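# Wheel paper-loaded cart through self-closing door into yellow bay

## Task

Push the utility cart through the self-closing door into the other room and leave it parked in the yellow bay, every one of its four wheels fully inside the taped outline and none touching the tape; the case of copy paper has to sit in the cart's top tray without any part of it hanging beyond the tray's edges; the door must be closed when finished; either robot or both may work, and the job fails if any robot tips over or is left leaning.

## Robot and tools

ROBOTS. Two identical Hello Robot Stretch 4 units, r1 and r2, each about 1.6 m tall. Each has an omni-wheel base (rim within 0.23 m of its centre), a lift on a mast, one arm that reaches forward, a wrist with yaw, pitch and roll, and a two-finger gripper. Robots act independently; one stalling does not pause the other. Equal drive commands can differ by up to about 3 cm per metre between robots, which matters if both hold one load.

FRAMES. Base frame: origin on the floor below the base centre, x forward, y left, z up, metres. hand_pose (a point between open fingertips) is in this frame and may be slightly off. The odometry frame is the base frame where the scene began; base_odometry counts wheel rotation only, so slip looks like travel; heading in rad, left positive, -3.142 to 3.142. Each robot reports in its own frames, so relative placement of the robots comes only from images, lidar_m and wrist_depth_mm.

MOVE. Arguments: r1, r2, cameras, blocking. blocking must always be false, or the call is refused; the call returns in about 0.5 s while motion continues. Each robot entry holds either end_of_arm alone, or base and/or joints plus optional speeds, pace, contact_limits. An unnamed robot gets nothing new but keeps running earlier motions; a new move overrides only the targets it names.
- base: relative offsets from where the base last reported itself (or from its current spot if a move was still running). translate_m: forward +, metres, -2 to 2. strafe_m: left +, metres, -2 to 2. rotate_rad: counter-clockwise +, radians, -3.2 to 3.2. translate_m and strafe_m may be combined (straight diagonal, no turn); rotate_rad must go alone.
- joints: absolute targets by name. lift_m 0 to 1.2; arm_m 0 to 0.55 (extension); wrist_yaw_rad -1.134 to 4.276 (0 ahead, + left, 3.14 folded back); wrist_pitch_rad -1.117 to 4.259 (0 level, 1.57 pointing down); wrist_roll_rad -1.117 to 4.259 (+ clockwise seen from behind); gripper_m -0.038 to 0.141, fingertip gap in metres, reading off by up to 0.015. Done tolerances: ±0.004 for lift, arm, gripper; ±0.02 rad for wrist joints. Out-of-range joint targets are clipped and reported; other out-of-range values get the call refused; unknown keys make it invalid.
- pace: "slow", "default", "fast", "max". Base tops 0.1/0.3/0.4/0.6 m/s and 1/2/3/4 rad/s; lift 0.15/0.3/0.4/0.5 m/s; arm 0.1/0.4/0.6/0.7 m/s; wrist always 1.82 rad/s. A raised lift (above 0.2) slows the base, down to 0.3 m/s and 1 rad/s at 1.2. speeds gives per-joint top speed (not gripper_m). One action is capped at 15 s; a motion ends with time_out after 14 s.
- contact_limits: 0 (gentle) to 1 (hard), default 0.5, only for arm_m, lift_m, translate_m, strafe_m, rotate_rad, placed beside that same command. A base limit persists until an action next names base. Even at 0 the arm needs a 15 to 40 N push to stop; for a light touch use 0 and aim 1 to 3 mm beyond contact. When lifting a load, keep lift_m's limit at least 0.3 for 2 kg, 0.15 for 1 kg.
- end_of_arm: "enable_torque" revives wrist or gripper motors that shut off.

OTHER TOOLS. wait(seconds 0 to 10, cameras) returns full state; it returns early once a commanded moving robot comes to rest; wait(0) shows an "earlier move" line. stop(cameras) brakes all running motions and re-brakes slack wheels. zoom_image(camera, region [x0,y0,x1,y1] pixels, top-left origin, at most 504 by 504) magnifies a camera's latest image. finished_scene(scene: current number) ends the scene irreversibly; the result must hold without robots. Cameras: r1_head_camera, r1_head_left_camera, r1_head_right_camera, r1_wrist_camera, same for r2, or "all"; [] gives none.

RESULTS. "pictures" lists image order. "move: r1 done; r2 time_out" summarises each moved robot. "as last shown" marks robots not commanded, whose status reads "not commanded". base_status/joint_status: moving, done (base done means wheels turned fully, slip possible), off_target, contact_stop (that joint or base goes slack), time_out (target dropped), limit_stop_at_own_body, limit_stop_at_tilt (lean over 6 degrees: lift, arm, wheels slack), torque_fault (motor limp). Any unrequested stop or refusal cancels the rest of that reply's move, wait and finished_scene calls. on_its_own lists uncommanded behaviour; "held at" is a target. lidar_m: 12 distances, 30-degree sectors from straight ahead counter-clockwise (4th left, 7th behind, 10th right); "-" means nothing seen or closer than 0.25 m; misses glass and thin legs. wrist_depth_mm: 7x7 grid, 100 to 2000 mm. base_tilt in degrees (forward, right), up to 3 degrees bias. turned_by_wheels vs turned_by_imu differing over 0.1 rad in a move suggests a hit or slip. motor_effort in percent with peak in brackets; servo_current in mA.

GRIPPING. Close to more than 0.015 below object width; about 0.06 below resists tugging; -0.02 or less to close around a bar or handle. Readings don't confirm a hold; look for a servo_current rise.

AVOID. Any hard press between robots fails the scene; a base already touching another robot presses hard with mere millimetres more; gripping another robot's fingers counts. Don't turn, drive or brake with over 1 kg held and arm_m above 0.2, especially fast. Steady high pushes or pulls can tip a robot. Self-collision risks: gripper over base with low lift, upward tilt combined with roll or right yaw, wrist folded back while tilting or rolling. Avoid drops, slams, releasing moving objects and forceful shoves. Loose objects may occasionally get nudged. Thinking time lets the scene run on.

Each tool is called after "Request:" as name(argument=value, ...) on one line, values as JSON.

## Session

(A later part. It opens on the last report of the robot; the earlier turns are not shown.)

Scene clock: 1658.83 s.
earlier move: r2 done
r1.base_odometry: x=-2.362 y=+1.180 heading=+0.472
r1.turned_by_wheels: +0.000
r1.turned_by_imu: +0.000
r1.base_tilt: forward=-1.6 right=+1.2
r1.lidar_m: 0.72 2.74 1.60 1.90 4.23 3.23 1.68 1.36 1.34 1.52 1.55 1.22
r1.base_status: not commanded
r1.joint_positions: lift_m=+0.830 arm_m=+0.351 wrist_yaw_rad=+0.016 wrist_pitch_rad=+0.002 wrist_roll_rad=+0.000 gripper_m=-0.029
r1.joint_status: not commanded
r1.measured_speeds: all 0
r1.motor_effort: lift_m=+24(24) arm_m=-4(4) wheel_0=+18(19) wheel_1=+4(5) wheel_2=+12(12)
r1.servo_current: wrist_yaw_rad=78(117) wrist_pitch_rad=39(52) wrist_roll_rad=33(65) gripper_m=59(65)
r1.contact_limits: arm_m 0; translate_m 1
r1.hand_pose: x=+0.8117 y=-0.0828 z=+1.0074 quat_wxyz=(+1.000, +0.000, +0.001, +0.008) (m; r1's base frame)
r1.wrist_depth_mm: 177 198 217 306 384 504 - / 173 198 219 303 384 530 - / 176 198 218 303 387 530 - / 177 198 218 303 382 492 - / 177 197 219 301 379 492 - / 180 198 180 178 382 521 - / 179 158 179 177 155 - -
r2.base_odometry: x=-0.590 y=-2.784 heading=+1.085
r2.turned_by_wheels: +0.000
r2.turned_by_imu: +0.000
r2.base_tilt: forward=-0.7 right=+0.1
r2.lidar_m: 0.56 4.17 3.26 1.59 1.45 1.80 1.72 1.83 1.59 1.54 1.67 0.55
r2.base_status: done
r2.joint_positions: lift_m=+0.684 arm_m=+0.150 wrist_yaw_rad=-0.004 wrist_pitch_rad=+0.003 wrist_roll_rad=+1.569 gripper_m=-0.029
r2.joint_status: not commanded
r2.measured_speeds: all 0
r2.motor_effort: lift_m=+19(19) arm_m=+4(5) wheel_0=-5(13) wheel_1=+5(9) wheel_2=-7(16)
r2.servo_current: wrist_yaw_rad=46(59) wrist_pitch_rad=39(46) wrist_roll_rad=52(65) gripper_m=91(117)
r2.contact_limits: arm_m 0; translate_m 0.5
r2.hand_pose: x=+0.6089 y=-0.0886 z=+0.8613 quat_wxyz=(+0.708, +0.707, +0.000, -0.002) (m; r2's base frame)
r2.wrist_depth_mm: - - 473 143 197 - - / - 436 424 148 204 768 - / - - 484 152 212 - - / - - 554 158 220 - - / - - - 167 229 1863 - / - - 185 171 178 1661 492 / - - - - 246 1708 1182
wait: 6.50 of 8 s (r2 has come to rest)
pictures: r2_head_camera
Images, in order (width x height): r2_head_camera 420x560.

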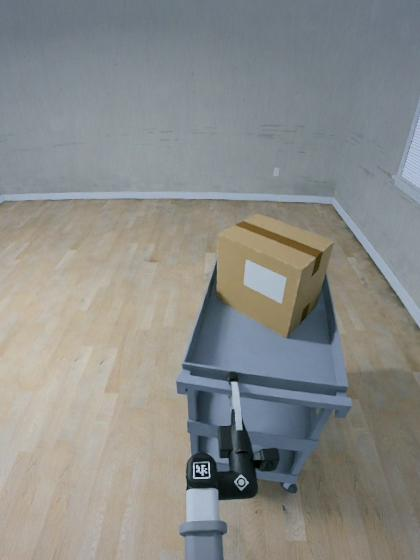

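Request:
move(r2={"joints":{"gripper_m":0.07}}, blocking=false, cameras=[])

Request:
wait(seconds=2, cameras=[])

Request:
move(r2={"base":{"translate_m":-0.2},"joints":{"arm_m":0.0},"pace":"default","contact_limits":{"translate_m":0.3}}, blocking=false, cameras=[])

Request:
wait(seconds=3, cameras=["r2_head_camera"])

Request:
move(r2={"base":{"strafe_m":-1.0},"joints":{"wrist_roll_rad":0.0},"pace":"default","contact_limits":{"strafe_m":0.3}}, blocking=false, cameras=[])

Request:
wait(seconds=6, cameras=["r2_head_camera","r2_head_left_camera"])

Scene clock: 1685.00 s.
move: r2 moving
r1: as last shown
r1.lidar_m: 0.72 2.76 1.59 1.93 4.27 3.21 1.66 1.37 1.34 1.52 1.55 1.20
r1.motor_effort: lift_m=+24(24) arm_m=-4(4) wheel_0=+18(18) wheel_1=+5(5) wheel_2=+12(12)
r1.servo_current: wrist_yaw_rad=85(98) wrist_pitch_rad=46(46) wrist_roll_rad=46(59) gripper_m=59(65)
r1.contact_limits: arm_m 0; translate_m 1
r1.wrist_depth_mm: 176 198 219 303 389 504 - / 172 197 219 304 387 525 - / 177 198 218 304 384 517 - / 177 198 218 303 382 492 - / 178 198 218 301 382 492 - / 180 197 179 178 382 525 - / 179 157 179 178 155 - -
r2.base_odometry: x=-0.590 y=-2.784 heading=+1.086
r2.turned_by_wheels: +0.000
r2.turned_by_imu: +0.001
r2.base_tilt: forward=-0.7 right=+0.1
r2.lidar_m: 0.56 4.20 3.28 1.57 1.49 1.83 1.74 1.86 1.58 1.55 1.67 0.56
r2.base_status: not commanded
r2.joint_positions: lift_m=+0.684 arm_m=+0.150 wrist_yaw_rad=-0.004 wrist_pitch_rad=+0.003 wrist_roll_rad=+1.569 gripper_m=-0.003
r2.joint_status: gripper_m moving
r2.measured_speeds: all 0
r2.motor_effort: lift_m=+19(19) arm_m=+4(4) wheel_0=-5(5) wheel_1=+4(5) wheel_2=-8(8)
r2.servo_current: wrist_yaw_rad=46(59) wrist_pitch_rad=39(46) wrist_roll_rad=52(59) gripper_m=46(85)
r2.contact_limits: arm_m 0; translate_m 0.5
r2.hand_pose: x=+0.6089 y=-0.0886 z=+0.8613 quat_wxyz=(+0.708, +0.707, +0.000, -0.002) (m; r2's base frame)
r2.wrist_depth_mm: - - 469 145 200 - - / - 439 430 150 207 759 - / - - 484 155 215 - - / - - 564 161 224 - - / - - - 170 232 1863 - / - - 187 178 182 1618 484 / - - - - - - 1138
pictures: none
No camera images: "cameras" was empty.

Scene clock: 1686.20 s.
earlier move: r2 done
r1.base_odometry: x=-2.362 y=+1.180 heading=+0.472
r1.turned_by_wheels: +0.000
r1.turned_by_imu: +0.000
r1.base_tilt: forward=-1.6 right=+1.2
r1.lidar_m: 0.72 2.74 1.61 1.90 4.25 3.21 1.67 1.37 1.35 1.52 1.55 1.21
r1.base_status: not commanded
r1.joint_positions: lift_m=+0.830 arm_m=+0.351 wrist_yaw_rad=+0.016 wrist_pitch_rad=+0.002 wrist_roll_rad=+0.000 gripper_m=-0.029
r1.joint_status: not commanded
r1.measured_speeds: all 0
r1.on_its_own: wrist_yaw_rad is at rest, and its servo_current (111 mA) is outside its rest range (0 to 104 mA)
r1.motor_effort: lift_m=+24(24) arm_m=-4(4) wheel_0=+18(19) wheel_1=+5(5) wheel_2=+12(12)
r1.servo_current: wrist_yaw_rad=111(111) wrist_pitch_rad=39(46) wrist_roll_rad=52(65) gripper_m=52(65)
r1.contact_limits: arm_m 0; translate_m 1
r1.hand_pose: x=+0.8117 y=-0.0828 z=+1.0074 quat_wxyz=(+1.000, +0.000, +0.001, +0.008) (m; r1's base frame)
r1.wrist_depth_mm: 176 198 219 304 389 504 - / 172 198 218 304 384 530 - / 177 198 219 304 382 525 - / 177 198 219 303 384 492 - / 177 198 218 300 382 496 878 / 180 197 180 177 382 521 - / 179 157 180 177 155 - -
r2.base_odometry: x=-0.590 y=-2.784 heading=+1.086
r2.turned_by_wheels: +0.000
r2.turned_by_imu: +0.001
r2.base_tilt: forward=-0.7 right=+0.1
r2.lidar_m: 0.59 4.21 3.27 1.60 1.48 1.83 1.73 1.84 1.58 1.54 1.67 0.56
r2.base_status: not commanded
r2.joint_positions: lift_m=+0.684 arm_m=+0.150 wrist_yaw_rad=-0.003 wrist_pitch_rad=+0.003 wrist_roll_rad=+1.569 gripper_m=+0.070
r2.joint_status: all done
r2.measured_speeds: all 0
r2.motor_effort: lift_m=+18(19) arm_m=+4(4) wheel_0=-2(5) wheel_1=+5(5) wheel_2=-5(8)
r2.servo_current: wrist_yaw_rad=52(65) wrist_pitch_rad=46(46) wrist_roll_rad=52(59) gripper_m=52(117)
r2.contact_limits: arm_m 0; translate_m 0.5
r2.hand_pose: x=+0.6090 y=-0.0882 z=+0.8613 quat_wxyz=(+0.708, +0.707, +0.000, -0.002) (m; r2's base frame)
r2.wrist_depth_mm: - 500 462 151 206 - - / - 449 439 157 213 778 - / - - 496 163 223 - - / - - 585 229 232 - - / - - - 180 240 1921 - / - - 193 183 190 1618 484 / - - - - 265 1430 1182
wait: 1.20 of 2 s (r2 has come to rest)
pictures: none
No camera images: "cameras" was empty.

Scene clock: 1686.70 s.
move: r2 moving
r1.base_odometry: x=-2.362 y=+1.180 heading=+0.472
r1.turned_by_wheels: +0.000
r1.turned_by_imu: +0.000
r1.base_tilt: forward=-1.5 right=+1.2
r1.lidar_m: 0.74 2.76 1.60 1.89 4.24 3.22 1.65 1.35 1.35 1.50 1.56 1.19
r1.base_status: not commanded
r1.joint_positions: lift_m=+0.830 arm_m=+0.351 wrist_yaw_rad=+0.016 wrist_pitch_rad=+0.002 wrist_roll_rad=+0.000 gripper_m=-0.029
r1.joint_status: not commanded
r1.measured_speeds: all 0
r1.motor_effort: lift_m=+24(24) arm_m=-4(4) wheel_0=+18(19) wheel_1=+5(5) wheel_2=+12(12)
r1.servo_current: wrist_yaw_rad=91(111) wrist_pitch_rad=39(46) wrist_roll_rad=39(52) gripper_m=65(65)
r1.contact_limits: arm_m 0; translate_m 1
r1.hand_pose: x=+0.8117 y=-0.0828 z=+1.0074 quat_wxyz=(+1.000, +0.000, +0.001, +0.008) (m; r1's base frame)
r1.wrist_depth_mm: 177 198 218 304 387 508 - / 173 198 218 303 382 521 - / 177 198 218 303 382 525 - / 176 198 216 301 382 496 - / 177 198 218 301 382 492 904 / 180 198 179 178 384 530 - / 179 157 179 177 155 - -
r2.base_odometry: x=-0.604 y=-2.811 heading=+1.086
r2.turned_by_wheels: +0.000
r2.turned_by_imu: +0.000
r2.base_tilt: forward=-0.6 right=+0.1
r2.lidar_m: 0.59 4.21 3.28 1.55 1.48 1.74 1.68 1.80 1.59 1.54 1.66 0.59
r2.base_status: translate_m moving
r2.joint_positions: lift_m=+0.684 arm_m=+0.100 wrist_yaw_rad=-0.003 wrist_pitch_rad=+0.003 wrist_roll_rad=+1.569 gripper_m=+0.070
r2.joint_status: arm_m moving
r2.measured_speeds: translate_m=-0.121 strafe_m=+0.000 rotate_rad=-0.002 lift_m=+0.000 arm_m=-0.195 wrist_yaw_rad=+0.001 wrist_pitch_rad=+0.000 wrist_roll_rad=+0.000
r2.motor_effort: lift_m=+18(19) arm_m=-5(11) wheel_0=-5(9) wheel_1=-7(9) wheel_2=+12(13)
r2.servo_current: wrist_yaw_rad=52(59) wrist_pitch_rad=46(46) wrist_roll_rad=46(52) gripper_m=52(59)
r2.contact_limits: translate_m 0.3
r2.hand_pose: x=+0.5586 y=-0.0882 z=+0.8613 quat_wxyz=(+0.708, +0.707, +0.000, -0.002) (m; r2's base frame)
r2.wrist_depth_mm: - - 591 263 270 831 - / - - 508 224 278 842 - / - - 559 234 291 - - / - - 647 297 306 - - / - - - 314 315 - - / - - 193 263 189 1618 488 / - - - - 357 359 362
pictures: none
No camera images: "cameras" was empty.

Scene clock: 1688.27 s.
earlier move: r2 done
r1.base_odometry: x=-2.362 y=+1.180 heading=+0.472
r1.turned_by_wheels: +0.000
r1.turned_by_imu: +0.000
r1.base_tilt: forward=-1.6 right=+1.3
r1.lidar_m: 0.71 1.64 1.60 1.90 4.27 3.19 1.65 1.34 1.35 1.51 1.55 1.22
r1.base_status: not commanded
r1.joint_positions: lift_m=+0.830 arm_m=+0.351 wrist_yaw_rad=+0.016 wrist_pitch_rad=+0.002 wrist_roll_rad=+0.000 gripper_m=-0.029
r1.joint_status: not commanded
r1.measured_speeds: all 0
r1.motor_effort: lift_m=+24(24) arm_m=-3(4) wheel_0=+18(19) wheel_1=+5(5) wheel_2=+12(12)
r1.servo_current: wrist_yaw_rad=104(111) wrist_pitch_rad=39(52) wrist_roll_rad=52(65) gripper_m=59(65)
r1.contact_limits: arm_m 0; translate_m 1
r1.hand_pose: x=+0.8117 y=-0.0828 z=+1.0074 quat_wxyz=(+1.000, +0.000, +0.001, +0.008) (m; r1's base frame)
r1.wrist_depth_mm: 177 198 218 304 387 500 - / 173 198 220 304 387 521 - / 177 198 217 303 384 525 - / 177 199 218 301 384 492 - / 177 198 219 304 384 492 - / 180 197 179 178 379 525 - / 179 157 180 178 155 - -
r2.base_odometry: x=-0.683 y=-2.960 heading=+1.085
r2.turned_by_wheels: +0.000
r2.turned_by_imu: +0.000
r2.base_tilt: forward=-0.7 right=+0.1
r2.lidar_m: 0.74 4.24 3.28 1.51 1.41 1.55 1.53 1.62 1.57 1.54 1.65 0.75
r2.base_status: done
r2.joint_positions: lift_m=+0.684 arm_m=+0.000 wrist_yaw_rad=-0.003 wrist_pitch_rad=+0.003 wrist_roll_rad=+1.569 gripper_m=+0.070
r2.joint_status: all done
r2.measured_speeds: all 0
r2.motor_effort: lift_m=+18(19) arm_m=-6(11) wheel_0=-3(9) wheel_1=-4(9) wheel_2=+2(13)
r2.servo_current: wrist_yaw_rad=39(65) wrist_pitch_rad=46(52) wrist_roll_rad=46(59) gripper_m=46(59)
r2.contact_limits: translate_m 0.3
r2.hand_pose: x=+0.4592 y=-0.0882 z=+0.8613 quat_wxyz=(+0.708, +0.707, +0.000, -0.002) (m; r2's base frame)
r2.wrist_depth_mm: - - - 517 - 891 521 / - - 878 535 - - 535 / - - 809 564 - 559 559 / - - - 591 - 585 580 / - - - 609 - 603 1098 / - - 193 621 195 1499 1182 / - - - - - 1576 1205
wait: 1.57 of 3 s (r2 has come to rest)
pictures: r2_head_camera
Images, in order (width x height): r2_head_camera 420x560.

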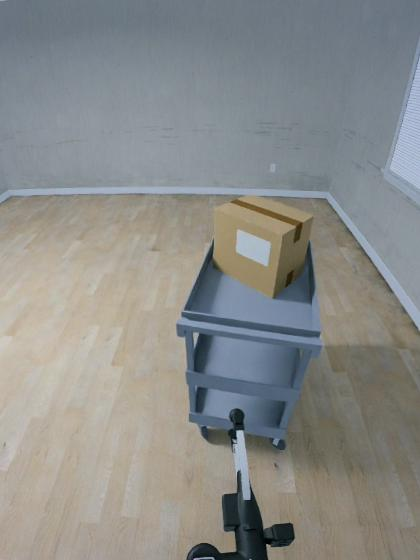

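Scene clock: 1688.77 s.
move: r2 moving
r1: as last shown
r1.base_tilt: forward=-1.6 right=+1.2
r1.lidar_m: 0.73 1.71 1.65 1.89 4.25 3.22 1.66 1.35 1.34 1.51 1.56 1.22
r1.motor_effort: lift_m=+24(24) arm_m=-4(4) wheel_0=+18(19) wheel_1=+5(5) wheel_2=+12(12)
r1.servo_current: wrist_yaw_rad=78(104) wrist_pitch_rad=39(46) wrist_roll_rad=46(59) gripper_m=59(59)
r1.contact_limits: arm_m 0; translate_m 1
r1.wrist_depth_mm: 176 198 219 301 389 500 - / 173 198 220 303 384 535 - / 177 198 218 303 382 521 - / 177 198 219 303 382 496 - / 177 198 218 303 382 492 - / 180 197 179 178 382 517 - / 179 157 180 177 155 - -
r2.base_odometry: x=-0.651 y=-2.977 heading=+1.085
r2.turned_by_wheels: +0.000
r2.turned_by_imu: +0.000
r2.base_tilt: forward=-0.7 right=+0.0
r2.lidar_m: 0.73 4.28 3.30 1.55 1.41 1.53 1.53 1.65 1.54 1.49 1.61 0.74
r2.base_status: strafe_m moving
r2.joint_positions: lift_m=+0.684 arm_m=+0.000 wrist_yaw_rad=-0.003 wrist_pitch_rad=+0.003 wrist_roll_rad=+0.981 gripper_m=+0.070
r2.joint_status: wrist_roll_rad moving
r2.measured_speeds: translate_m=+0.000 strafe_m=-0.140 rotate_rad=+0.002 lift_m=+0.000 arm_m=+0.000 wrist_yaw_rad=+0.000 wrist_pitch_rad=+0.000 wrist_roll_rad=-1.820
r2.motor_effort: lift_m=+18(18) arm_m=-6(7) wheel_0=+9(13) wheel_1=-10(12) wheel_2=+0(1)
r2.servo_current: wrist_yaw_rad=52(52) wrist_pitch_rad=46(46) wrist_roll_rad=72(98) gripper_m=52(52)
r2.contact_limits: strafe_m 0.3
r2.hand_pose: x=+0.4592 y=-0.0882 z=+0.8613 quat_wxyz=(+0.882, +0.471, +0.001, -0.002) (m; r2's base frame)
r2.wrist_depth_mm: - - - - - - - / - - - 831 512 - 1808 / - - - 788 535 1060 1499 / - - - 891 1138 - 525 / - - - 591 1182 - 549 / - - 193 621 190 580 - / - - - - - 609 -
pictures: none
No camera images: "cameras" was empty.

Scene clock: 1692.93 s.
earlier move: r2 done
r1.base_odometry: x=-2.362 y=+1.180 heading=+0.472
r1.turned_by_wheels: +0.000
r1.turned_by_imu: +0.000
r1.base_tilt: forward=-1.6 right=+1.2
r1.lidar_m: 0.74 2.76 1.86 1.90 4.26 3.20 1.66 1.37 1.35 1.53 1.55 1.18
r1.base_status: not commanded
r1.joint_positions: lift_m=+0.830 arm_m=+0.351 wrist_yaw_rad=+0.016 wrist_pitch_rad=+0.002 wrist_roll_rad=+0.000 gripper_m=-0.029
r1.joint_status: not commanded
r1.measured_speeds: all 0
r1.motor_effort: lift_m=+24(24) arm_m=-4(4) wheel_0=+18(19) wheel_1=+5(5) wheel_2=+12(12)
r1.servo_current: wrist_yaw_rad=85(111) wrist_pitch_rad=39(52) wrist_roll_rad=39(72) gripper_m=52(65)
r1.contact_limits: arm_m 0; translate_m 1
r1.hand_pose: x=+0.8117 y=-0.0828 z=+1.0074 quat_wxyz=(+1.000, +0.000, +0.001, +0.008) (m; r1's base frame)
r1.wrist_depth_mm: 177 198 218 304 389 504 - / 173 198 218 306 384 530 - / 177 198 218 301 384 530 - / 177 198 219 301 384 492 - / 177 198 218 303 382 496 - / 180 196 180 178 379 521 - / 179 158 179 178 156 - -
r2.base_odometry: x=+0.201 y=-3.427 heading=+1.085
r2.turned_by_wheels: +0.000
r2.turned_by_imu: +0.001
r2.base_tilt: forward=-0.7 right=+0.1
r2.lidar_m: 3.19 0.90 1.00 2.35 2.44 1.63 1.60 0.74 0.55 0.52 0.59 0.83
r2.base_status: done
r2.joint_positions: lift_m=+0.684 arm_m=+0.000 wrist_yaw_rad=-0.003 wrist_pitch_rad=+0.003 wrist_roll_rad=+0.002 gripper_m=+0.070
r2.joint_status: all done
r2.measured_speeds: all 0
r2.motor_effort: lift_m=+19(19) arm_m=-7(7) wheel_0=+1(15) wheel_1=-2(12) wheel_2=+0(2)
r2.servo_current: wrist_yaw_rad=46(59) wrist_pitch_rad=39(46) wrist_roll_rad=46(111) gripper_m=52(59)
r2.contact_limits: strafe_m 0.3
r2.hand_pose: x=+0.4592 y=-0.0882 z=+0.8613 quat_wxyz=(+1.000, +0.001, +0.002, -0.001) (m; r2's base frame)
r2.wrist_depth_mm: - - - - - - - / - - - - - - - / 904 - - - - - - / 891 - - - - - - / - - - - - - - / - - 192 - 194 - - / - 1708 1921 - - - -
wait: 4.17 of 6 s (r2 has come to rest)
pictures: r2_head_camera, r2_head_left_camera
Images, in order (width x height): r2_head_camera 420x560, r2_head_left_camera 420x672.

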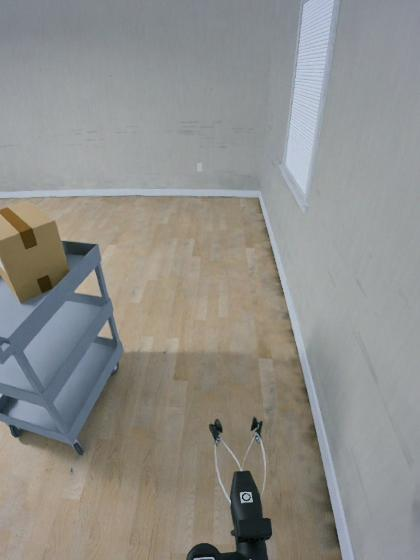

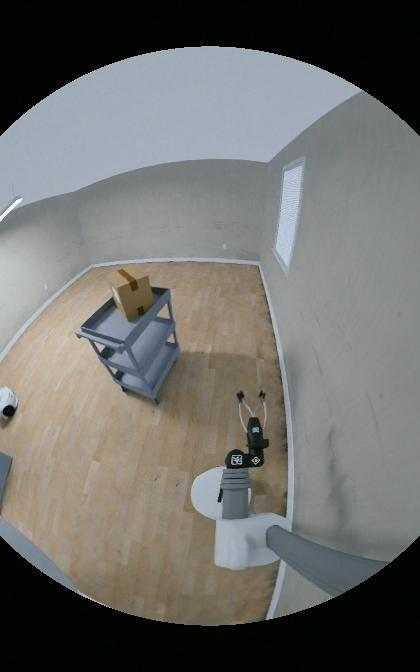

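Request:
move(r2={"base":{"translate_m":1.2},"joints":{"lift_m":0.62},"pace":"default","contact_limits":{"translate_m":0.2}}, blocking=false, cameras=[])

Request:
wait(seconds=7, cameras=["r2_head_left_camera"])

Scene clock: 1704.03 s.
move: r2 moving
r1: as last shown
r1.base_tilt: forward=-1.6 right=+1.3
r1.lidar_m: 0.71 2.76 1.85 1.91 4.26 3.23 1.68 1.36 1.34 1.51 1.58 1.19
r1.motor_effort: lift_m=+24(24) arm_m=-4(4) wheel_0=+18(18) wheel_1=+5(5) wheel_2=+12(12)
r1.servo_current: wrist_yaw_rad=104(104) wrist_pitch_rad=39(46) wrist_roll_rad=46(72) gripper_m=52(59)
r1.contact_limits: arm_m 0; translate_m 1
r1.wrist_depth_mm: 177 198 219 304 384 504 - / 173 198 219 303 382 530 - / 177 198 219 303 384 525 - / 176 198 218 303 382 492 - / 177 198 217 303 382 496 - / 180 197 179 178 382 517 - / 179 157 179 177 155 - -
r2.base_odometry: x=+0.216 y=-3.399 heading=+1.085
r2.turned_by_wheels: +0.000
r2.turned_by_imu: +0.001
r2.base_tilt: forward=-0.7 right=+0.1
r2.lidar_m: 3.15 0.90 1.00 2.39 2.42 1.67 1.65 0.70 0.56 0.53 0.58 0.85
r2.base_status: translate_m moving
r2.joint_positions: lift_m=+0.647 arm_m=+0.000 wrist_yaw_rad=-0.003 wrist_pitch_rad=+0.003 wrist_roll_rad=+0.002 gripper_m=+0.070
r2.joint_status: lift_m moving
r2.measured_speeds: translate_m=+0.122 strafe_m=+0.001 rotate_rad=-0.004 lift_m=-0.133 arm_m=+0.000 wrist_yaw_rad=+0.000 wrist_pitch_rad=+0.000 wrist_roll_rad=+0.000
r2.motor_effort: lift_m=+13(17) arm_m=-6(7) wheel_0=+4(13) wheel_1=+7(9) wheel_2=-12(13)
r2.servo_current: wrist_yaw_rad=46(52) wrist_pitch_rad=39(46) wrist_roll_rad=39(59) gripper_m=46(52)
r2.contact_limits: translate_m 0.2
r2.hand_pose: x=+0.4592 y=-0.0882 z=+0.8242 quat_wxyz=(+1.000, +0.001, +0.002, -0.001) (m; r2's base frame)
r2.wrist_depth_mm: - - - - - - - / - - - - - 1808 - / 878 - - - - 1808 - / 878 - - - - - - / - - - - - - - / 1182 - 192 - 194 - - / 842 1618 1756 - - - -
pictures: none
No camera images: "cameras" was empty.

Scene clock: 1709.03 s.
earlier move: r2 done
r1.base_odometry: x=-2.362 y=+1.180 heading=+0.472
r1.turned_by_wheels: +0.000
r1.turned_by_imu: +0.000
r1.base_tilt: forward=-1.6 right=+1.3
r1.lidar_m: 0.70 2.74 1.88 1.90 4.24 3.22 1.65 1.35 1.34 1.51 1.56 1.19
r1.base_status: not commanded
r1.joint_positions: lift_m=+0.830 arm_m=+0.351 wrist_yaw_rad=+0.016 wrist_pitch_rad=+0.002 wrist_roll_rad=+0.000 gripper_m=-0.029
r1.joint_status: not commanded
r1.measured_speeds: all 0
r1.motor_effort: lift_m=+24(24) arm_m=-4(4) wheel_0=+18(19) wheel_1=+4(5) wheel_2=+12(12)
r1.servo_current: wrist_yaw_rad=91(117) wrist_pitch_rad=39(52) wrist_roll_rad=59(85) gripper_m=59(65)
r1.contact_limits: arm_m 0; translate_m 1
r1.hand_pose: x=+0.8117 y=-0.0828 z=+1.0074 quat_wxyz=(+1.000, +0.000, +0.001, +0.008) (m; r1's base frame)
r1.wrist_depth_mm: 176 198 218 303 387 500 - / 173 198 218 304 384 525 - / 176 198 219 301 382 521 - / 177 198 218 303 382 492 - / 177 197 217 301 384 492 - / 180 197 180 177 382 521 - / 179 158 180 178 155 - -
r2.base_odometry: x=+0.761 y=-2.366 heading=+1.086
r2.turned_by_wheels: +0.000
r2.turned_by_imu: +0.002
r2.base_tilt: forward=-0.7 right=+0.1
r2.lidar_m: 3.01 3.19 0.45 0.46 0.50 2.86 1.95 0.81 0.66 0.62 0.70 0.95
r2.base_status: done
r2.joint_positions: lift_m=+0.620 arm_m=+0.000 wrist_yaw_rad=-0.003 wrist_pitch_rad=+0.003 wrist_roll_rad=+0.002 gripper_m=+0.070
r2.joint_status: all done
r2.measured_speeds: all 0
r2.motor_effort: lift_m=+14(17) arm_m=-6(7) wheel_0=+3(13) wheel_1=+4(9) wheel_2=-3(14)
r2.servo_current: wrist_yaw_rad=46(59) wrist_pitch_rad=39(52) wrist_roll_rad=46(65) gripper_m=46(59)
r2.contact_limits: translate_m 0.2
r2.hand_pose: x=+0.4592 y=-0.0882 z=+0.7976 quat_wxyz=(+1.000, +0.001, +0.002, -0.001) (m; r2's base frame)
r2.wrist_depth_mm: - - - - - 1308 960 / - - - - - - 976 / - - - - - - 991 / - - - - - - - / - - - - - - - / - - 191 - 194 - - / 1863 1756 1808 - - 1537 -
wait: 5.00 of 7 s (r2 has come to rest)
pictures: r2_head_left_camera
Images, in order (width x height): r2_head_left_camera 420x672.

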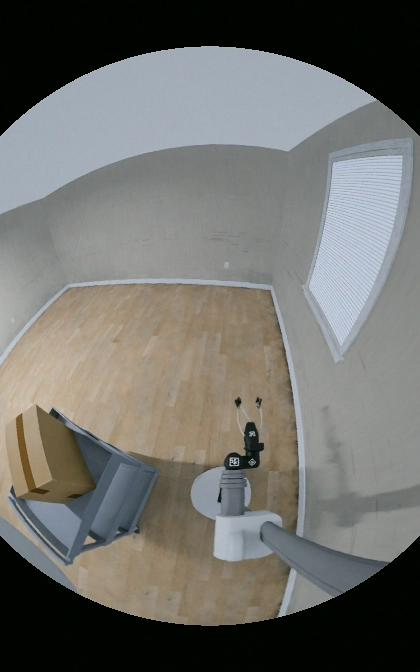

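Request:
move(r2={"base":{"strafe_m":-0.2},"pace":"default","contact_limits":{"strafe_m":0.2}}, blocking=false, cameras=[])

Request:
wait(seconds=3, cameras=[])

Request:
move(r2={"base":{"rotate_rad":1.571},"pace":"slow","contact_limits":{"rotate_rad":0.2}}, blocking=false, cameras=[])

Request:
wait(seconds=4, cameras=["r2_head_camera","r2_head_left_camera","r2_wrist_camera"])

Scene clock: 1720.33 s.
move: r2 moving
r1: as last shown
r1.lidar_m: 0.71 2.77 1.87 1.90 4.24 3.23 1.67 1.36 1.36 1.52 1.53 1.22
r1.motor_effort: lift_m=+24(24) arm_m=-3(4) wheel_0=+18(19) wheel_1=+5(5) wheel_2=+12(12)
r1.servo_current: wrist_yaw_rad=98(104) wrist_pitch_rad=39(46) wrist_roll_rad=39(72) gripper_m=65(65)
r1.contact_limits: arm_m 0; translate_m 1
r1.wrist_depth_mm: 177 198 218 304 389 504 - / 173 198 218 303 384 530 - / 177 198 219 303 382 525 - / 177 198 218 301 382 492 - / 177 198 218 301 379 488 891 / 180 196 179 178 382 525 - / 179 157 180 177 155 - -
r2.base_odometry: x=+0.793 y=-2.382 heading=+1.086
r2.turned_by_wheels: +0.000
r2.turned_by_imu: +0.001
r2.base_tilt: forward=-0.7 right=+0.1
r2.lidar_m: 2.98 3.22 0.49 0.48 0.57 2.87 1.83 0.81 0.61 0.59 0.66 0.92
r2.base_status: strafe_m moving
r2.joint_positions: lift_m=+0.620 arm_m=+0.000 wrist_yaw_rad=-0.003 wrist_pitch_rad=+0.003 wrist_roll_rad=+0.002 gripper_m=+0.070
r2.joint_status: not commanded
r2.measured_speeds: translate_m=-0.001 strafe_m=-0.141 rotate_rad=+0.005 lift_m=+0.000 arm_m=+0.000 wrist_yaw_rad=+0.000 wrist_pitch_rad=+0.000 wrist_roll_rad=+0.000
r2.motor_effort: lift_m=+14(14) arm_m=-7(7) wheel_0=+10(12) wheel_1=-11(11) wheel_2=+0(2)
r2.servo_current: wrist_yaw_rad=46(65) wrist_pitch_rad=46(46) wrist_roll_rad=33(65) gripper_m=52(59)
r2.contact_limits: strafe_m 0.2
r2.hand_pose: x=+0.4592 y=-0.0882 z=+0.7976 quat_wxyz=(+1.000, +0.001, +0.002, -0.001) (m; r2's base frame)
r2.wrist_depth_mm: - - - - - 1205 917 / - - - - - 1205 946 / - - - - - 1205 946 / - - - - - - - / - - - - - - - / - - 191 - 195 - - / 1756 1708 1756 - - 1499 -
pictures: none
No camera images: "cameras" was empty.

Scene clock: 1721.80 s.
earlier move: r2 done
r1.base_odometry: x=-2.362 y=+1.180 heading=+0.472
r1.turned_by_wheels: +0.000
r1.turned_by_imu: +0.000
r1.base_tilt: forward=-1.6 right=+1.3
r1.lidar_m: 0.71 2.74 1.86 1.89 4.25 3.23 1.66 1.34 1.36 1.50 1.54 1.19
r1.base_status: not commanded
r1.joint_positions: lift_m=+0.830 arm_m=+0.351 wrist_yaw_rad=+0.016 wrist_pitch_rad=+0.002 wrist_roll_rad=+0.000 gripper_m=-0.029
r1.joint_status: not commanded
r1.measured_speeds: all 0
r1.motor_effort: lift_m=+24(24) arm_m=-4(4) wheel_0=+18(19) wheel_1=+5(5) wheel_2=+12(12)
r1.servo_current: wrist_yaw_rad=91(111) wrist_pitch_rad=46(46) wrist_roll_rad=52(72) gripper_m=59(65)
r1.contact_limits: arm_m 0; translate_m 1
r1.hand_pose: x=+0.8117 y=-0.0828 z=+1.0074 quat_wxyz=(+1.000, +0.000, +0.001, +0.008) (m; r1's base frame)
r1.wrist_depth_mm: 176 198 220 306 387 504 - / 172 198 219 304 387 525 - / 177 197 217 303 382 525 - / 177 198 218 303 382 496 - / 178 198 218 301 379 492 891 / 180 197 180 178 384 525 - / 179 157 180 178 155 - -
r2.base_odometry: x=+0.938 y=-2.459 heading=+1.086
r2.turned_by_wheels: +0.000
r2.turned_by_imu: +0.000
r2.base_tilt: forward=-0.7 right=+0.0
r2.lidar_m: 2.63 3.19 4.39 0.65 0.75 2.91 1.36 0.60 0.46 0.43 0.45 0.72
r2.base_status: done
r2.joint_positions: lift_m=+0.620 arm_m=+0.000 wrist_yaw_rad=-0.003 wrist_pitch_rad=+0.003 wrist_roll_rad=+0.002 gripper_m=+0.070
r2.joint_status: not commanded
r2.measured_speeds: all 0
r2.motor_effort: lift_m=+14(14) arm_m=-6(7) wheel_0=+1(12) wheel_1=-1(12) wheel_2=+0(2)
r2.servo_current: wrist_yaw_rad=59(65) wrist_pitch_rad=39(46) wrist_roll_rad=46(65) gripper_m=39(59)
r2.contact_limits: strafe_m 0.2
r2.hand_pose: x=+0.4592 y=-0.0882 z=+0.7976 quat_wxyz=(+1.000, +0.001, +0.002, -0.001) (m; r2's base frame)
r2.wrist_depth_mm: - - - - - 976 627 / - - - - - 991 627 / - - - - - 1008 640 / - - - - - - - / - - - - - - - / - - 191 - 194 - - / 1808 1661 1863 - - - -
wait: 1.47 of 3 s (r2 has come to rest)
pictures: none
No camera images: "cameras" was empty.

Scene clock: 1722.30 s.
move: r2 moving
r1: as last shown
r1.lidar_m: 0.72 2.78 1.87 1.87 4.27 3.21 1.66 1.36 1.36 1.53 1.54 1.19
r1.motor_effort: lift_m=+24(24) arm_m=-4(4) wheel_0=+18(18) wheel_1=+5(5) wheel_2=+12(12)
r1.servo_current: wrist_yaw_rad=98(111) wrist_pitch_rad=46(52) wrist_roll_rad=46(52) gripper_m=59(59)
r1.contact_limits: arm_m 0; translate_m 1
r1.wrist_depth_mm: 176 198 219 303 389 500 - / 173 198 218 303 384 525 - / 177 198 219 303 382 525 - / 176 197 219 301 382 492 - / 177 198 218 301 379 492 891 / 180 196 180 178 382 521 - / 180 158 180 177 155 - -
r2.base_odometry: x=+0.938 y=-2.459 heading=+1.211
r2.turned_by_wheels: +0.125
r2.turned_by_imu: +0.122
r2.base_tilt: forward=-0.6 right=+0.1
r2.lidar_m: 3.00 3.36 0.67 0.66 0.82 2.82 1.03 0.54 0.45 0.43 0.51 0.84
r2.base_status: rotate_rad moving
r2.joint_positions: lift_m=+0.620 arm_m=+0.000 wrist_yaw_rad=-0.003 wrist_pitch_rad=+0.003 wrist_roll_rad=+0.002 gripper_m=+0.070
r2.joint_status: not commanded
r2.measured_speeds: translate_m=-0.002 strafe_m=+0.000 rotate_rad=+0.489 lift_m=+0.000 arm_m=+0.000 wrist_yaw_rad=+0.000 wrist_pitch_rad=+0.000 wrist_roll_rad=+0.000
r2.motor_effort: lift_m=+14(14) arm_m=-7(7) wheel_0=-10(10) wheel_1=-8(8) wheel_2=-9(10)
r2.servo_current: wrist_yaw_rad=46(59) wrist_pitch_rad=39(46) wrist_roll_rad=52(52) gripper_m=52(52)
r2.contact_limits: rotate_rad 0.2
r2.hand_pose: x=+0.4592 y=-0.0882 z=+0.7976 quat_wxyz=(+1.000, +0.001, +0.002, -0.001) (m; r2's base frame)
r2.wrist_depth_mm: - - - - - - 866 / - - - - - - 878 / - - - - - - 866 / - - - - - - - / - - - - - - - / - - 191 - 194 - - / 1808 1708 1808 - - 1499 -
pictures: none
No camera images: "cameras" was empty.

Scene clock: 1724.67 s.
earlier move: r2 done
r1.base_odometry: x=-2.362 y=+1.180 heading=+0.472
r1.turned_by_wheels: +0.000
r1.turned_by_imu: +0.000
r1.base_tilt: forward=-1.6 right=+1.3
r1.lidar_m: 0.71 2.78 1.87 1.89 4.26 3.21 1.67 1.37 1.34 1.51 1.57 1.18
r1.base_status: not commanded
r1.joint_positions: lift_m=+0.830 arm_m=+0.351 wrist_yaw_rad=+0.016 wrist_pitch_rad=+0.002 wrist_roll_rad=+0.000 gripper_m=-0.029
r1.joint_status: not commanded
r1.measured_speeds: all 0
r1.motor_effort: lift_m=+24(24) arm_m=-4(4) wheel_0=+18(19) wheel_1=+4(5) wheel_2=+12(12)
r1.servo_current: wrist_yaw_rad=91(124) wrist_pitch_rad=39(52) wrist_roll_rad=46(59) gripper_m=59(65)
r1.contact_limits: arm_m 0; translate_m 1
r1.hand_pose: x=+0.8117 y=-0.0828 z=+1.0074 quat_wxyz=(+1.000, +0.000, +0.001, +0.008) (m; r1's base frame)
r1.wrist_depth_mm: 176 198 218 306 387 496 - / 172 198 219 303 384 525 - / 177 198 218 304 387 525 - / 176 197 220 301 382 488 - / 177 198 217 303 382 492 - / 180 196 180 177 379 521 - / 179 157 180 177 155 - -
r2.base_odometry: x=+0.938 y=-2.459 heading=+2.656
r2.turned_by_wheels: +1.445
r2.turned_by_imu: +1.406
r2.base_tilt: forward=-0.7 right=+0.0
r2.lidar_m: 0.65 0.75 2.88 1.42 0.62 0.45 0.43 0.46 0.70 2.43 3.20 4.40
r2.base_status: done
r2.joint_positions: lift_m=+0.620 arm_m=+0.000 wrist_yaw_rad=-0.003 wrist_pitch_rad=+0.003 wrist_roll_rad=+0.002 gripper_m=+0.070
r2.joint_status: not commanded
r2.measured_speeds: all 0
r2.motor_effort: lift_m=+14(15) arm_m=-7(7) wheel_0=-4(10) wheel_1=-3(9) wheel_2=-5(10)
r2.servo_current: wrist_yaw_rad=59(59) wrist_pitch_rad=46(46) wrist_roll_rad=39(59) gripper_m=52(59)
r2.contact_limits: rotate_rad 0.2
r2.hand_pose: x=+0.4592 y=-0.0882 z=+0.7976 quat_wxyz=(+1.000, +0.001, +0.002, -0.001) (m; r2's base frame)
r2.wrist_depth_mm: - - - - - - - / - - 517 597 - - - / - - 521 597 - - - / 544 500 455 430 - - - / - - - - - - - / - - 190 - 190 - - / 707 152 - - - 1618 1708
wait: 2.37 of 4 s (r2 has come to rest)
pictures: r2_head_camera, r2_head_left_camera, r2_wrist_camera
Images, in order (width x height): r2_head_camera 420x560, r2_head_left_camera 420x672, r2_wrist_camera 616x392.

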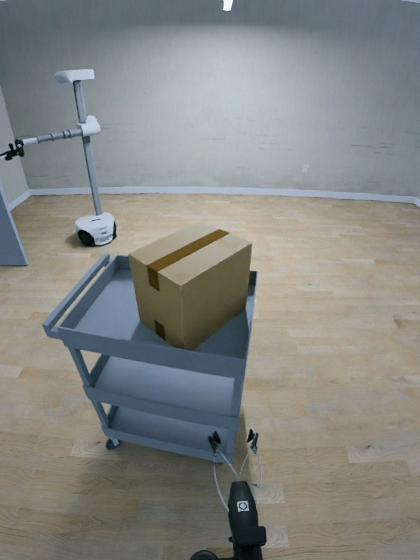

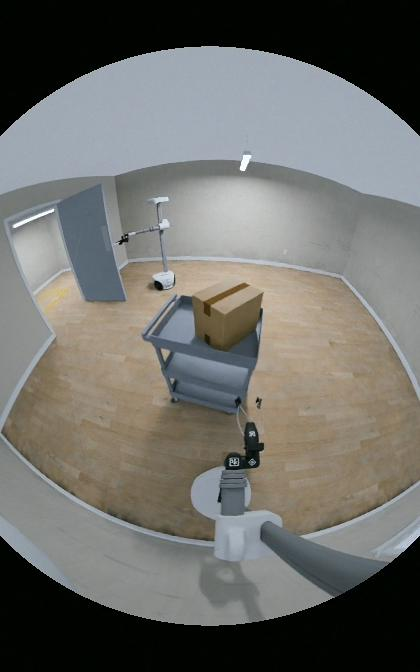

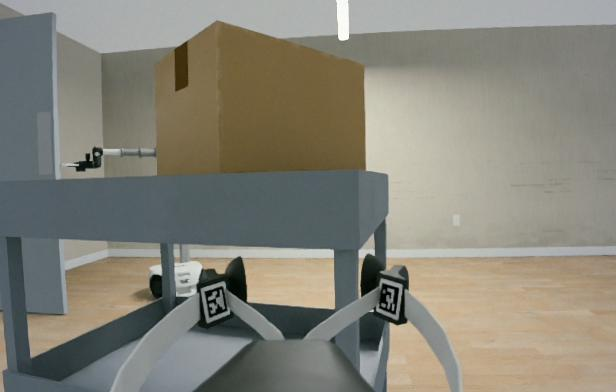

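Request:
move(r2={"base":{"strafe_m":0.08,"translate_m":0.15},"joints":{"lift_m":0.645,"gripper_m":0.141},"pace":"default","contact_limits":{"translate_m":0.2}}, blocking=false, cameras=[])

Request:
wait(seconds=4, cameras=["r2_wrist_camera"])

Scene clock: 1739.00 s.
move: r2 moving
r1: as last shown
r1.base_tilt: forward=-1.6 right=+1.2
r1.lidar_m: 0.73 2.75 1.87 1.92 4.24 3.24 1.66 1.36 1.35 1.52 1.55 1.18
r1.motor_effort: lift_m=+24(24) arm_m=-4(4) wheel_0=+18(18) wheel_1=+5(5) wheel_2=+12(12)
r1.servo_current: wrist_yaw_rad=98(104) wrist_pitch_rad=46(46) wrist_roll_rad=52(65) gripper_m=59(59)
r1.contact_limits: arm_m 0; translate_m 1
r1.wrist_depth_mm: 176 198 219 304 387 500 - / 172 198 219 303 382 525 - / 177 198 218 303 382 530 - / 176 198 217 301 382 492 - / 177 198 218 301 382 488 878 / 180 197 180 178 382 521 - / 179 157 179 177 156 - -
r2.base_odometry: x=+0.902 y=-2.459 heading=+2.656
r2.turned_by_wheels: +0.000
r2.turned_by_imu: +0.001
r2.base_tilt: forward=-0.7 right=+0.1
r2.lidar_m: 0.61 0.72 2.88 1.50 0.65 0.49 0.47 0.49 0.76 2.61 3.20 4.35
r2.base_status: translate_m moving; strafe_m moving
r2.joint_positions: lift_m=+0.644 arm_m=+0.000 wrist_yaw_rad=-0.003 wrist_pitch_rad=+0.003 wrist_roll_rad=+0.002 gripper_m=+0.088
r2.joint_status: lift_m moving; gripper_m moving
r2.measured_speeds: translate_m=+0.123 strafe_m=+0.064 rotate_rad=+0.002 lift_m=+0.027 arm_m=+0.000 wrist_yaw_rad=+0.000 wrist_pitch_rad=+0.000 wrist_roll_rad=+0.000
r2.motor_effort: lift_m=+22(23) arm_m=-7(7) wheel_0=+6(6) wheel_1=+12(12) wheel_2=-11(13)
r2.servo_current: wrist_yaw_rad=46(59) wrist_pitch_rad=39(46) wrist_roll_rad=39(52) gripper_m=85(91)
r2.contact_limits: translate_m 0.2
r2.hand_pose: x=+0.4592 y=-0.0882 z=+0.8212 quat_wxyz=(+1.000, +0.001, +0.002, -0.001) (m; r2's base frame)
r2.wrist_depth_mm: - - - - - - - / - - 492 569 - - - / - - 496 574 - - - / 517 477 442 410 - - - / 525 488 427 410 392 - - / - - 192 - 187 - - / 1756 750 - - 1808 1756 1708
pictures: none
No camera images: "cameras" was empty.

Scene clock: 1740.33 s.
earlier move: r2 done
r1.base_odometry: x=-2.362 y=+1.180 heading=+0.472
r1.turned_by_wheels: +0.000
r1.turned_by_imu: +0.000
r1.base_tilt: forward=-1.6 right=+1.2
r1.lidar_m: 0.73 2.77 1.85 1.91 4.25 3.20 1.65 1.34 1.36 1.52 1.53 1.16
r1.base_status: not commanded
r1.joint_positions: lift_m=+0.830 arm_m=+0.351 wrist_yaw_rad=+0.016 wrist_pitch_rad=+0.002 wrist_roll_rad=+0.000 gripper_m=-0.029
r1.joint_status: not commanded
r1.measured_speeds: all 0
r1.motor_effort: lift_m=+24(24) arm_m=-4(4) wheel_0=+18(19) wheel_1=+5(5) wheel_2=+12(12)
r1.servo_current: wrist_yaw_rad=85(111) wrist_pitch_rad=46(46) wrist_roll_rad=59(72) gripper_m=59(65)
r1.contact_limits: arm_m 0; translate_m 1
r1.hand_pose: x=+0.8117 y=-0.0828 z=+1.0074 quat_wxyz=(+1.000, +0.000, +0.001, +0.008) (m; r1's base frame)
r1.wrist_depth_mm: 176 198 218 303 389 504 - / 173 198 219 303 387 530 - / 177 198 219 304 382 525 - / 176 198 218 300 382 488 - / 177 198 219 301 379 492 - / 180 196 179 178 382 521 - / 179 157 179 178 155 - -
r2.base_odometry: x=+0.768 y=-2.460 heading=+2.656
r2.turned_by_wheels: +0.000
r2.turned_by_imu: +0.000
r2.base_tilt: forward=-0.7 right=+0.1
r2.lidar_m: 0.51 0.60 2.78 1.86 0.80 0.61 0.59 0.64 0.93 3.08 3.30 0.52
r2.base_status: done
r2.joint_positions: lift_m=+0.645 arm_m=+0.000 wrist_yaw_rad=-0.002 wrist_pitch_rad=+0.003 wrist_roll_rad=+0.002 gripper_m=+0.141
r2.joint_status: all done
r2.measured_speeds: all 0
r2.motor_effort: lift_m=+21(23) arm_m=-7(7) wheel_0=+4(8) wheel_1=+3(12) wheel_2=-4(13)
r2.servo_current: wrist_yaw_rad=52(59) wrist_pitch_rad=39(46) wrist_roll_rad=46(52) gripper_m=52(117)
r2.contact_limits: translate_m 0.2
r2.hand_pose: x=+0.4593 y=-0.0881 z=+0.8221 quat_wxyz=(+1.000, +0.001, +0.002, -0.001) (m; r2's base frame)
r2.wrist_depth_mm: - - 394 382 - - - / - - 399 384 488 - - / - - 402 387 492 - - / 574 508 366 364 286 - - / 379 345 319 298 279 264 - / - - 191 160 273 203 - / 1863 1708 - - - 276 1756
wait: 1.33 of 4 s (r2 has come to rest)
pictures: r2_wrist_camera
Images, in order (width x height): r2_wrist_camera 616x392.

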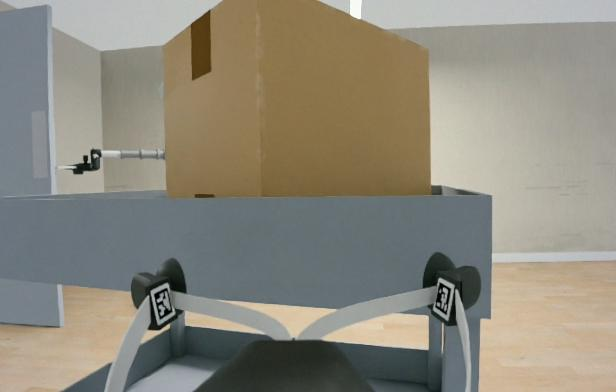

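Request:
move(r2={"base":{"translate_m":0.24},"pace":"slow","contact_limits":{"translate_m":0.3}}, blocking=false, cameras=[])

Request:
wait(seconds=5, cameras=["r2_wrist_camera","r2_head_camera"])

Scene clock: 1747.97 s.
move: r2 moving
r1: as last shown
r1.base_tilt: forward=-1.6 right=+1.3
r1.lidar_m: 0.72 2.74 1.85 1.90 4.23 3.23 1.65 1.36 1.34 1.50 1.55 1.18
r1.motor_effort: lift_m=+24(24) arm_m=-4(4) wheel_0=+18(19) wheel_1=+4(5) wheel_2=+12(12)
r1.servo_current: wrist_yaw_rad=98(111) wrist_pitch_rad=39(46) wrist_roll_rad=52(59) gripper_m=52(65)
r1.contact_limits: arm_m 0; translate_m 1
r1.wrist_depth_mm: 176 198 218 304 384 504 - / 173 198 220 304 387 525 - / 177 198 218 304 379 521 - / 177 198 218 301 382 492 - / 177 198 219 301 382 496 - / 180 197 179 178 377 521 - / 179 157 179 178 155 - -
r2.base_odometry: x=+0.757 y=-2.454 heading=+2.656
r2.turned_by_wheels: +0.000
r2.turned_by_imu: +0.001
r2.base_tilt: forward=-0.7 right=+0.1
r2.lidar_m: 0.51 0.60 2.80 1.89 0.83 0.62 0.60 0.64 0.96 3.09 3.30 0.52
r2.base_status: translate_m moving
r2.joint_positions: lift_m=+0.645 arm_m=+0.000 wrist_yaw_rad=-0.002 wrist_pitch_rad=+0.003 wrist_roll_rad=+0.002 gripper_m=+0.141
r2.joint_status: not commanded
r2.measured_speeds: translate_m=+0.048 strafe_m=+0.000 rotate_rad=-0.001 lift_m=+0.000 arm_m=+0.000 wrist_yaw_rad=+0.000 wrist_pitch_rad=+0.000 wrist_roll_rad=+0.000
r2.motor_effort: lift_m=+21(21) arm_m=-7(7) wheel_0=+4(10) wheel_1=+5(8) wheel_2=-8(10)
r2.servo_current: wrist_yaw_rad=39(52) wrist_pitch_rad=39(46) wrist_roll_rad=59(59) gripper_m=52(52)
r2.contact_limits: translate_m 0.3
r2.hand_pose: x=+0.4593 y=-0.0881 z=+0.8221 quat_wxyz=(+1.000, +0.001, +0.002, -0.001) (m; r2's base frame)
r2.wrist_depth_mm: - - 375 375 - - - / - - 382 375 462 - - / - - 384 375 459 - - / 591 484 342 353 430 - - / 366 334 304 286 267 251 - / - - 196 166 212 204 - / 1863 1756 - - - 263 1756
pictures: none
No camera images: "cameras" was empty.

Scene clock: 1751.13 s.
earlier move: r2 done
r1.base_odometry: x=-2.362 y=+1.180 heading=+0.472
r1.turned_by_wheels: +0.000
r1.turned_by_imu: +0.000
r1.base_tilt: forward=-1.6 right=+1.2
r1.lidar_m: 0.73 2.77 1.93 1.83 4.28 3.20 1.67 1.33 1.35 1.51 1.56 1.21
r1.base_status: not commanded
r1.joint_positions: lift_m=+0.830 arm_m=+0.351 wrist_yaw_rad=+0.016 wrist_pitch_rad=+0.002 wrist_roll_rad=+0.000 gripper_m=-0.029
r1.joint_status: not commanded
r1.measured_speeds: all 0
r1.motor_effort: lift_m=+24(24) arm_m=-4(4) wheel_0=+19(19) wheel_1=+5(5) wheel_2=+12(12)
r1.servo_current: wrist_yaw_rad=91(111) wrist_pitch_rad=52(52) wrist_roll_rad=59(65) gripper_m=65(65)
r1.contact_limits: arm_m 0; translate_m 1
r1.hand_pose: x=+0.8117 y=-0.0828 z=+1.0074 quat_wxyz=(+1.000, +0.000, +0.001, +0.008) (m; r1's base frame)
r1.wrist_depth_mm: 177 198 219 306 387 496 - / 173 198 220 303 384 521 - / 177 198 218 304 384 530 - / 176 198 219 303 384 492 - / 177 198 219 301 382 492 - / 180 196 180 177 379 521 - / 179 157 179 177 155 - -
r2.base_odometry: x=+0.556 y=-2.348 heading=+2.656
r2.turned_by_wheels: +0.000
r2.turned_by_imu: +0.000
r2.base_tilt: forward=-0.7 right=+0.1
r2.lidar_m: 0.46 0.50 2.78 2.57 1.12 0.84 0.80 0.90 1.21 3.09 3.27 0.48
r2.base_status: done
r2.joint_positions: lift_m=+0.645 arm_m=+0.000 wrist_yaw_rad=-0.003 wrist_pitch_rad=+0.003 wrist_roll_rad=+0.002 gripper_m=+0.141
r2.joint_status: not commanded
r2.measured_speeds: all 0
r2.motor_effort: lift_m=+21(21) arm_m=+2(7) wheel_0=+4(12) wheel_1=+4(8) wheel_2=-7(14)
r2.servo_current: wrist_yaw_rad=46(59) wrist_pitch_rad=46(46) wrist_roll_rad=52(59) gripper_m=52(59)
r2.contact_limits: translate_m 0.3
r2.hand_pose: x=+0.4590 y=-0.0883 z=+0.8221 quat_wxyz=(+1.000, +0.001, +0.002, -0.002) (m; r2's base frame)
r2.wrist_depth_mm: - - - 334 287 418 - / - - - 338 289 415 - / - - - 340 291 415 - / 1921 640 379 327 279 287 - / 259 255 250 245 240 236 233 / 263 204 248 244 211 200 - / 1808 1808 - - - 1808 1708
wait: 3.17 of 5 s (r2 has come to rest)
pictures: r2_head_camera, r2_wrist_camera
Images, in order (width x height): r2_head_camera 420x560, r2_wrist_camera 616x392.

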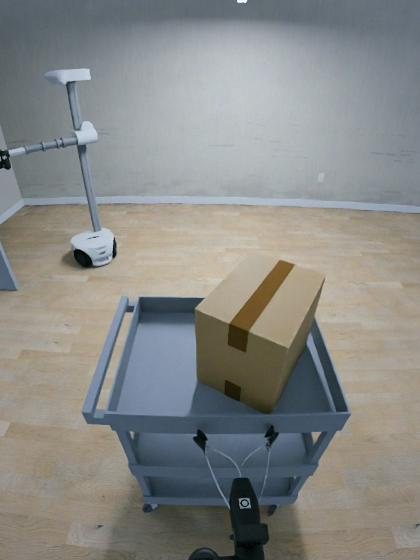

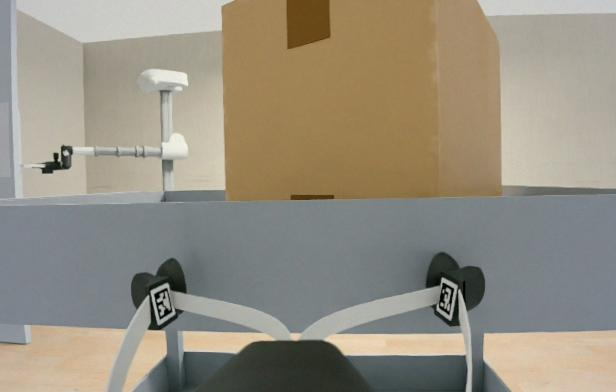

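Request:
move(r2={"base":{"translate_m":0.3},"pace":"slow","contact_limits":{"translate_m":0.3}}, blocking=false, cameras=[])

Request:
wait(seconds=5, cameras=["r2_wrist_camera"])

Scene clock: 1759.50 s.
move: r2 moving
r1: as last shown
r1.lidar_m: 0.72 2.75 1.95 1.82 4.25 3.24 1.65 1.35 1.36 1.50 1.56 1.16
r1.motor_effort: lift_m=+24(24) arm_m=-4(4) wheel_0=+18(19) wheel_1=+4(5) wheel_2=+12(12)
r1.servo_current: wrist_yaw_rad=85(104) wrist_pitch_rad=46(46) wrist_roll_rad=52(59) gripper_m=59(65)
r1.contact_limits: arm_m 0; translate_m 1
r1.wrist_depth_mm: 177 198 218 304 387 500 - / 173 198 220 304 384 530 - / 177 198 219 304 382 530 - / 176 198 219 303 382 492 - / 177 198 217 301 379 488 - / 180 198 180 178 382 521 - / 179 157 179 178 156 - -
r2.base_odometry: x=+0.545 y=-2.342 heading=+2.656
r2.turned_by_wheels: +0.000
r2.turned_by_imu: +0.000
r2.base_tilt: forward=-0.7 right=+0.1
r2.lidar_m: 0.45 0.49 2.78 2.62 1.11 0.85 0.83 0.92 1.24 3.10 3.32 0.47
r2.base_status: translate_m moving
r2.joint_positions: lift_m=+0.645 arm_m=+0.000 wrist_yaw_rad=-0.003 wrist_pitch_rad=+0.003 wrist_roll_rad=+0.002 gripper_m=+0.141
r2.joint_status: not commanded
r2.measured_speeds: translate_m=+0.048 strafe_m=+0.000 rotate_rad=+0.000 lift_m=+0.000 arm_m=+0.000 wrist_yaw_rad=+0.000 wrist_pitch_rad=+0.000 wrist_roll_rad=+0.000
r2.motor_effort: lift_m=+21(21) arm_m=+3(4) wheel_0=+3(8) wheel_1=+6(7) wheel_2=-12(12)
r2.servo_current: wrist_yaw_rad=59(59) wrist_pitch_rad=39(46) wrist_roll_rad=46(52) gripper_m=52(52)
r2.contact_limits: translate_m 0.3
r2.hand_pose: x=+0.4590 y=-0.0883 z=+0.8221 quat_wxyz=(+1.000, +0.001, +0.002, -0.002) (m; r2's base frame)
r2.wrist_depth_mm: - - - 334 286 407 - / - - - 336 289 347 - / - - - 338 291 397 - / - 647 379 327 282 271 - / 256 250 246 241 237 234 231 / 257 204 245 241 212 203 - / 1863 1756 - - - 1808 1808
pictures: none
No camera images: "cameras" was empty.

Scene clock: 1763.30 s.
earlier move: r2 done
r1.base_odometry: x=-2.362 y=+1.180 heading=+0.472
r1.turned_by_wheels: +0.000
r1.turned_by_imu: +0.000
r1.base_tilt: forward=-1.6 right=+1.2
r1.lidar_m: 0.72 2.79 2.32 1.63 4.24 3.23 1.67 1.36 1.35 1.52 1.55 1.17
r1.base_status: not commanded
r1.joint_positions: lift_m=+0.830 arm_m=+0.351 wrist_yaw_rad=+0.016 wrist_pitch_rad=+0.002 wrist_roll_rad=+0.000 gripper_m=-0.029
r1.joint_status: not commanded
r1.measured_speeds: all 0
r1.motor_effort: lift_m=+24(24) arm_m=-4(4) wheel_0=+18(19) wheel_1=+5(5) wheel_2=+12(12)
r1.servo_current: wrist_yaw_rad=98(111) wrist_pitch_rad=46(52) wrist_roll_rad=52(72) gripper_m=52(65)
r1.contact_limits: arm_m 0; translate_m 1
r1.hand_pose: x=+0.8117 y=-0.0828 z=+1.0074 quat_wxyz=(+1.000, +0.000, +0.001, +0.008) (m; r1's base frame)
r1.wrist_depth_mm: 177 198 218 303 389 500 - / 173 198 219 303 384 530 - / 177 198 219 304 382 521 - / 177 198 218 301 382 496 - / 177 198 217 301 379 492 - / 180 196 180 178 382 525 - / 180 157 180 178 155 - -
r2.base_odometry: x=+0.291 y=-2.208 heading=+2.656
r2.turned_by_wheels: +0.000
r2.turned_by_imu: +0.000
r2.base_tilt: forward=-0.7 right=+0.0
r2.lidar_m: 0.45 2.30 2.63 2.69 1.53 1.16 1.12 1.19 1.69 3.12 0.68 0.47
r2.base_status: done
r2.joint_positions: lift_m=+0.645 arm_m=+0.000 wrist_yaw_rad=-0.003 wrist_pitch_rad=+0.003 wrist_roll_rad=+0.002 gripper_m=+0.141
r2.joint_status: not commanded
r2.measured_speeds: all 0
r2.motor_effort: lift_m=+21(21) arm_m=+3(4) wheel_0=+4(8) wheel_1=+3(7) wheel_2=-7(18)
r2.servo_current: wrist_yaw_rad=39(65) wrist_pitch_rad=46(52) wrist_roll_rad=52(65) gripper_m=46(59)
r2.contact_limits: translate_m 0.3
r2.hand_pose: x=+0.4590 y=-0.0883 z=+0.8221 quat_wxyz=(+1.000, +0.001, +0.002, -0.001) (m; r2's base frame)
r2.wrist_depth_mm: - - - - 379 329 303 / - - - - 382 334 304 / - - - - 387 336 307 / - - 530 - 370 320 233 / 254 250 246 243 240 236 234 / - 219 246 243 200 203 236 / 1921 267 1921 - - - 676
wait: 3.80 of 5 s (r2 has come to rest)
pictures: r2_wrist_camera
Images, in order (width x height): r2_wrist_camera 616x392.

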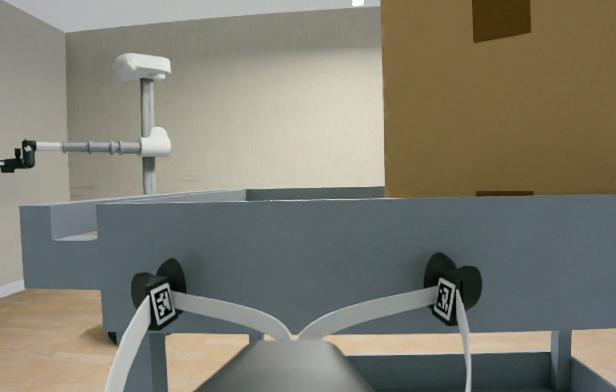

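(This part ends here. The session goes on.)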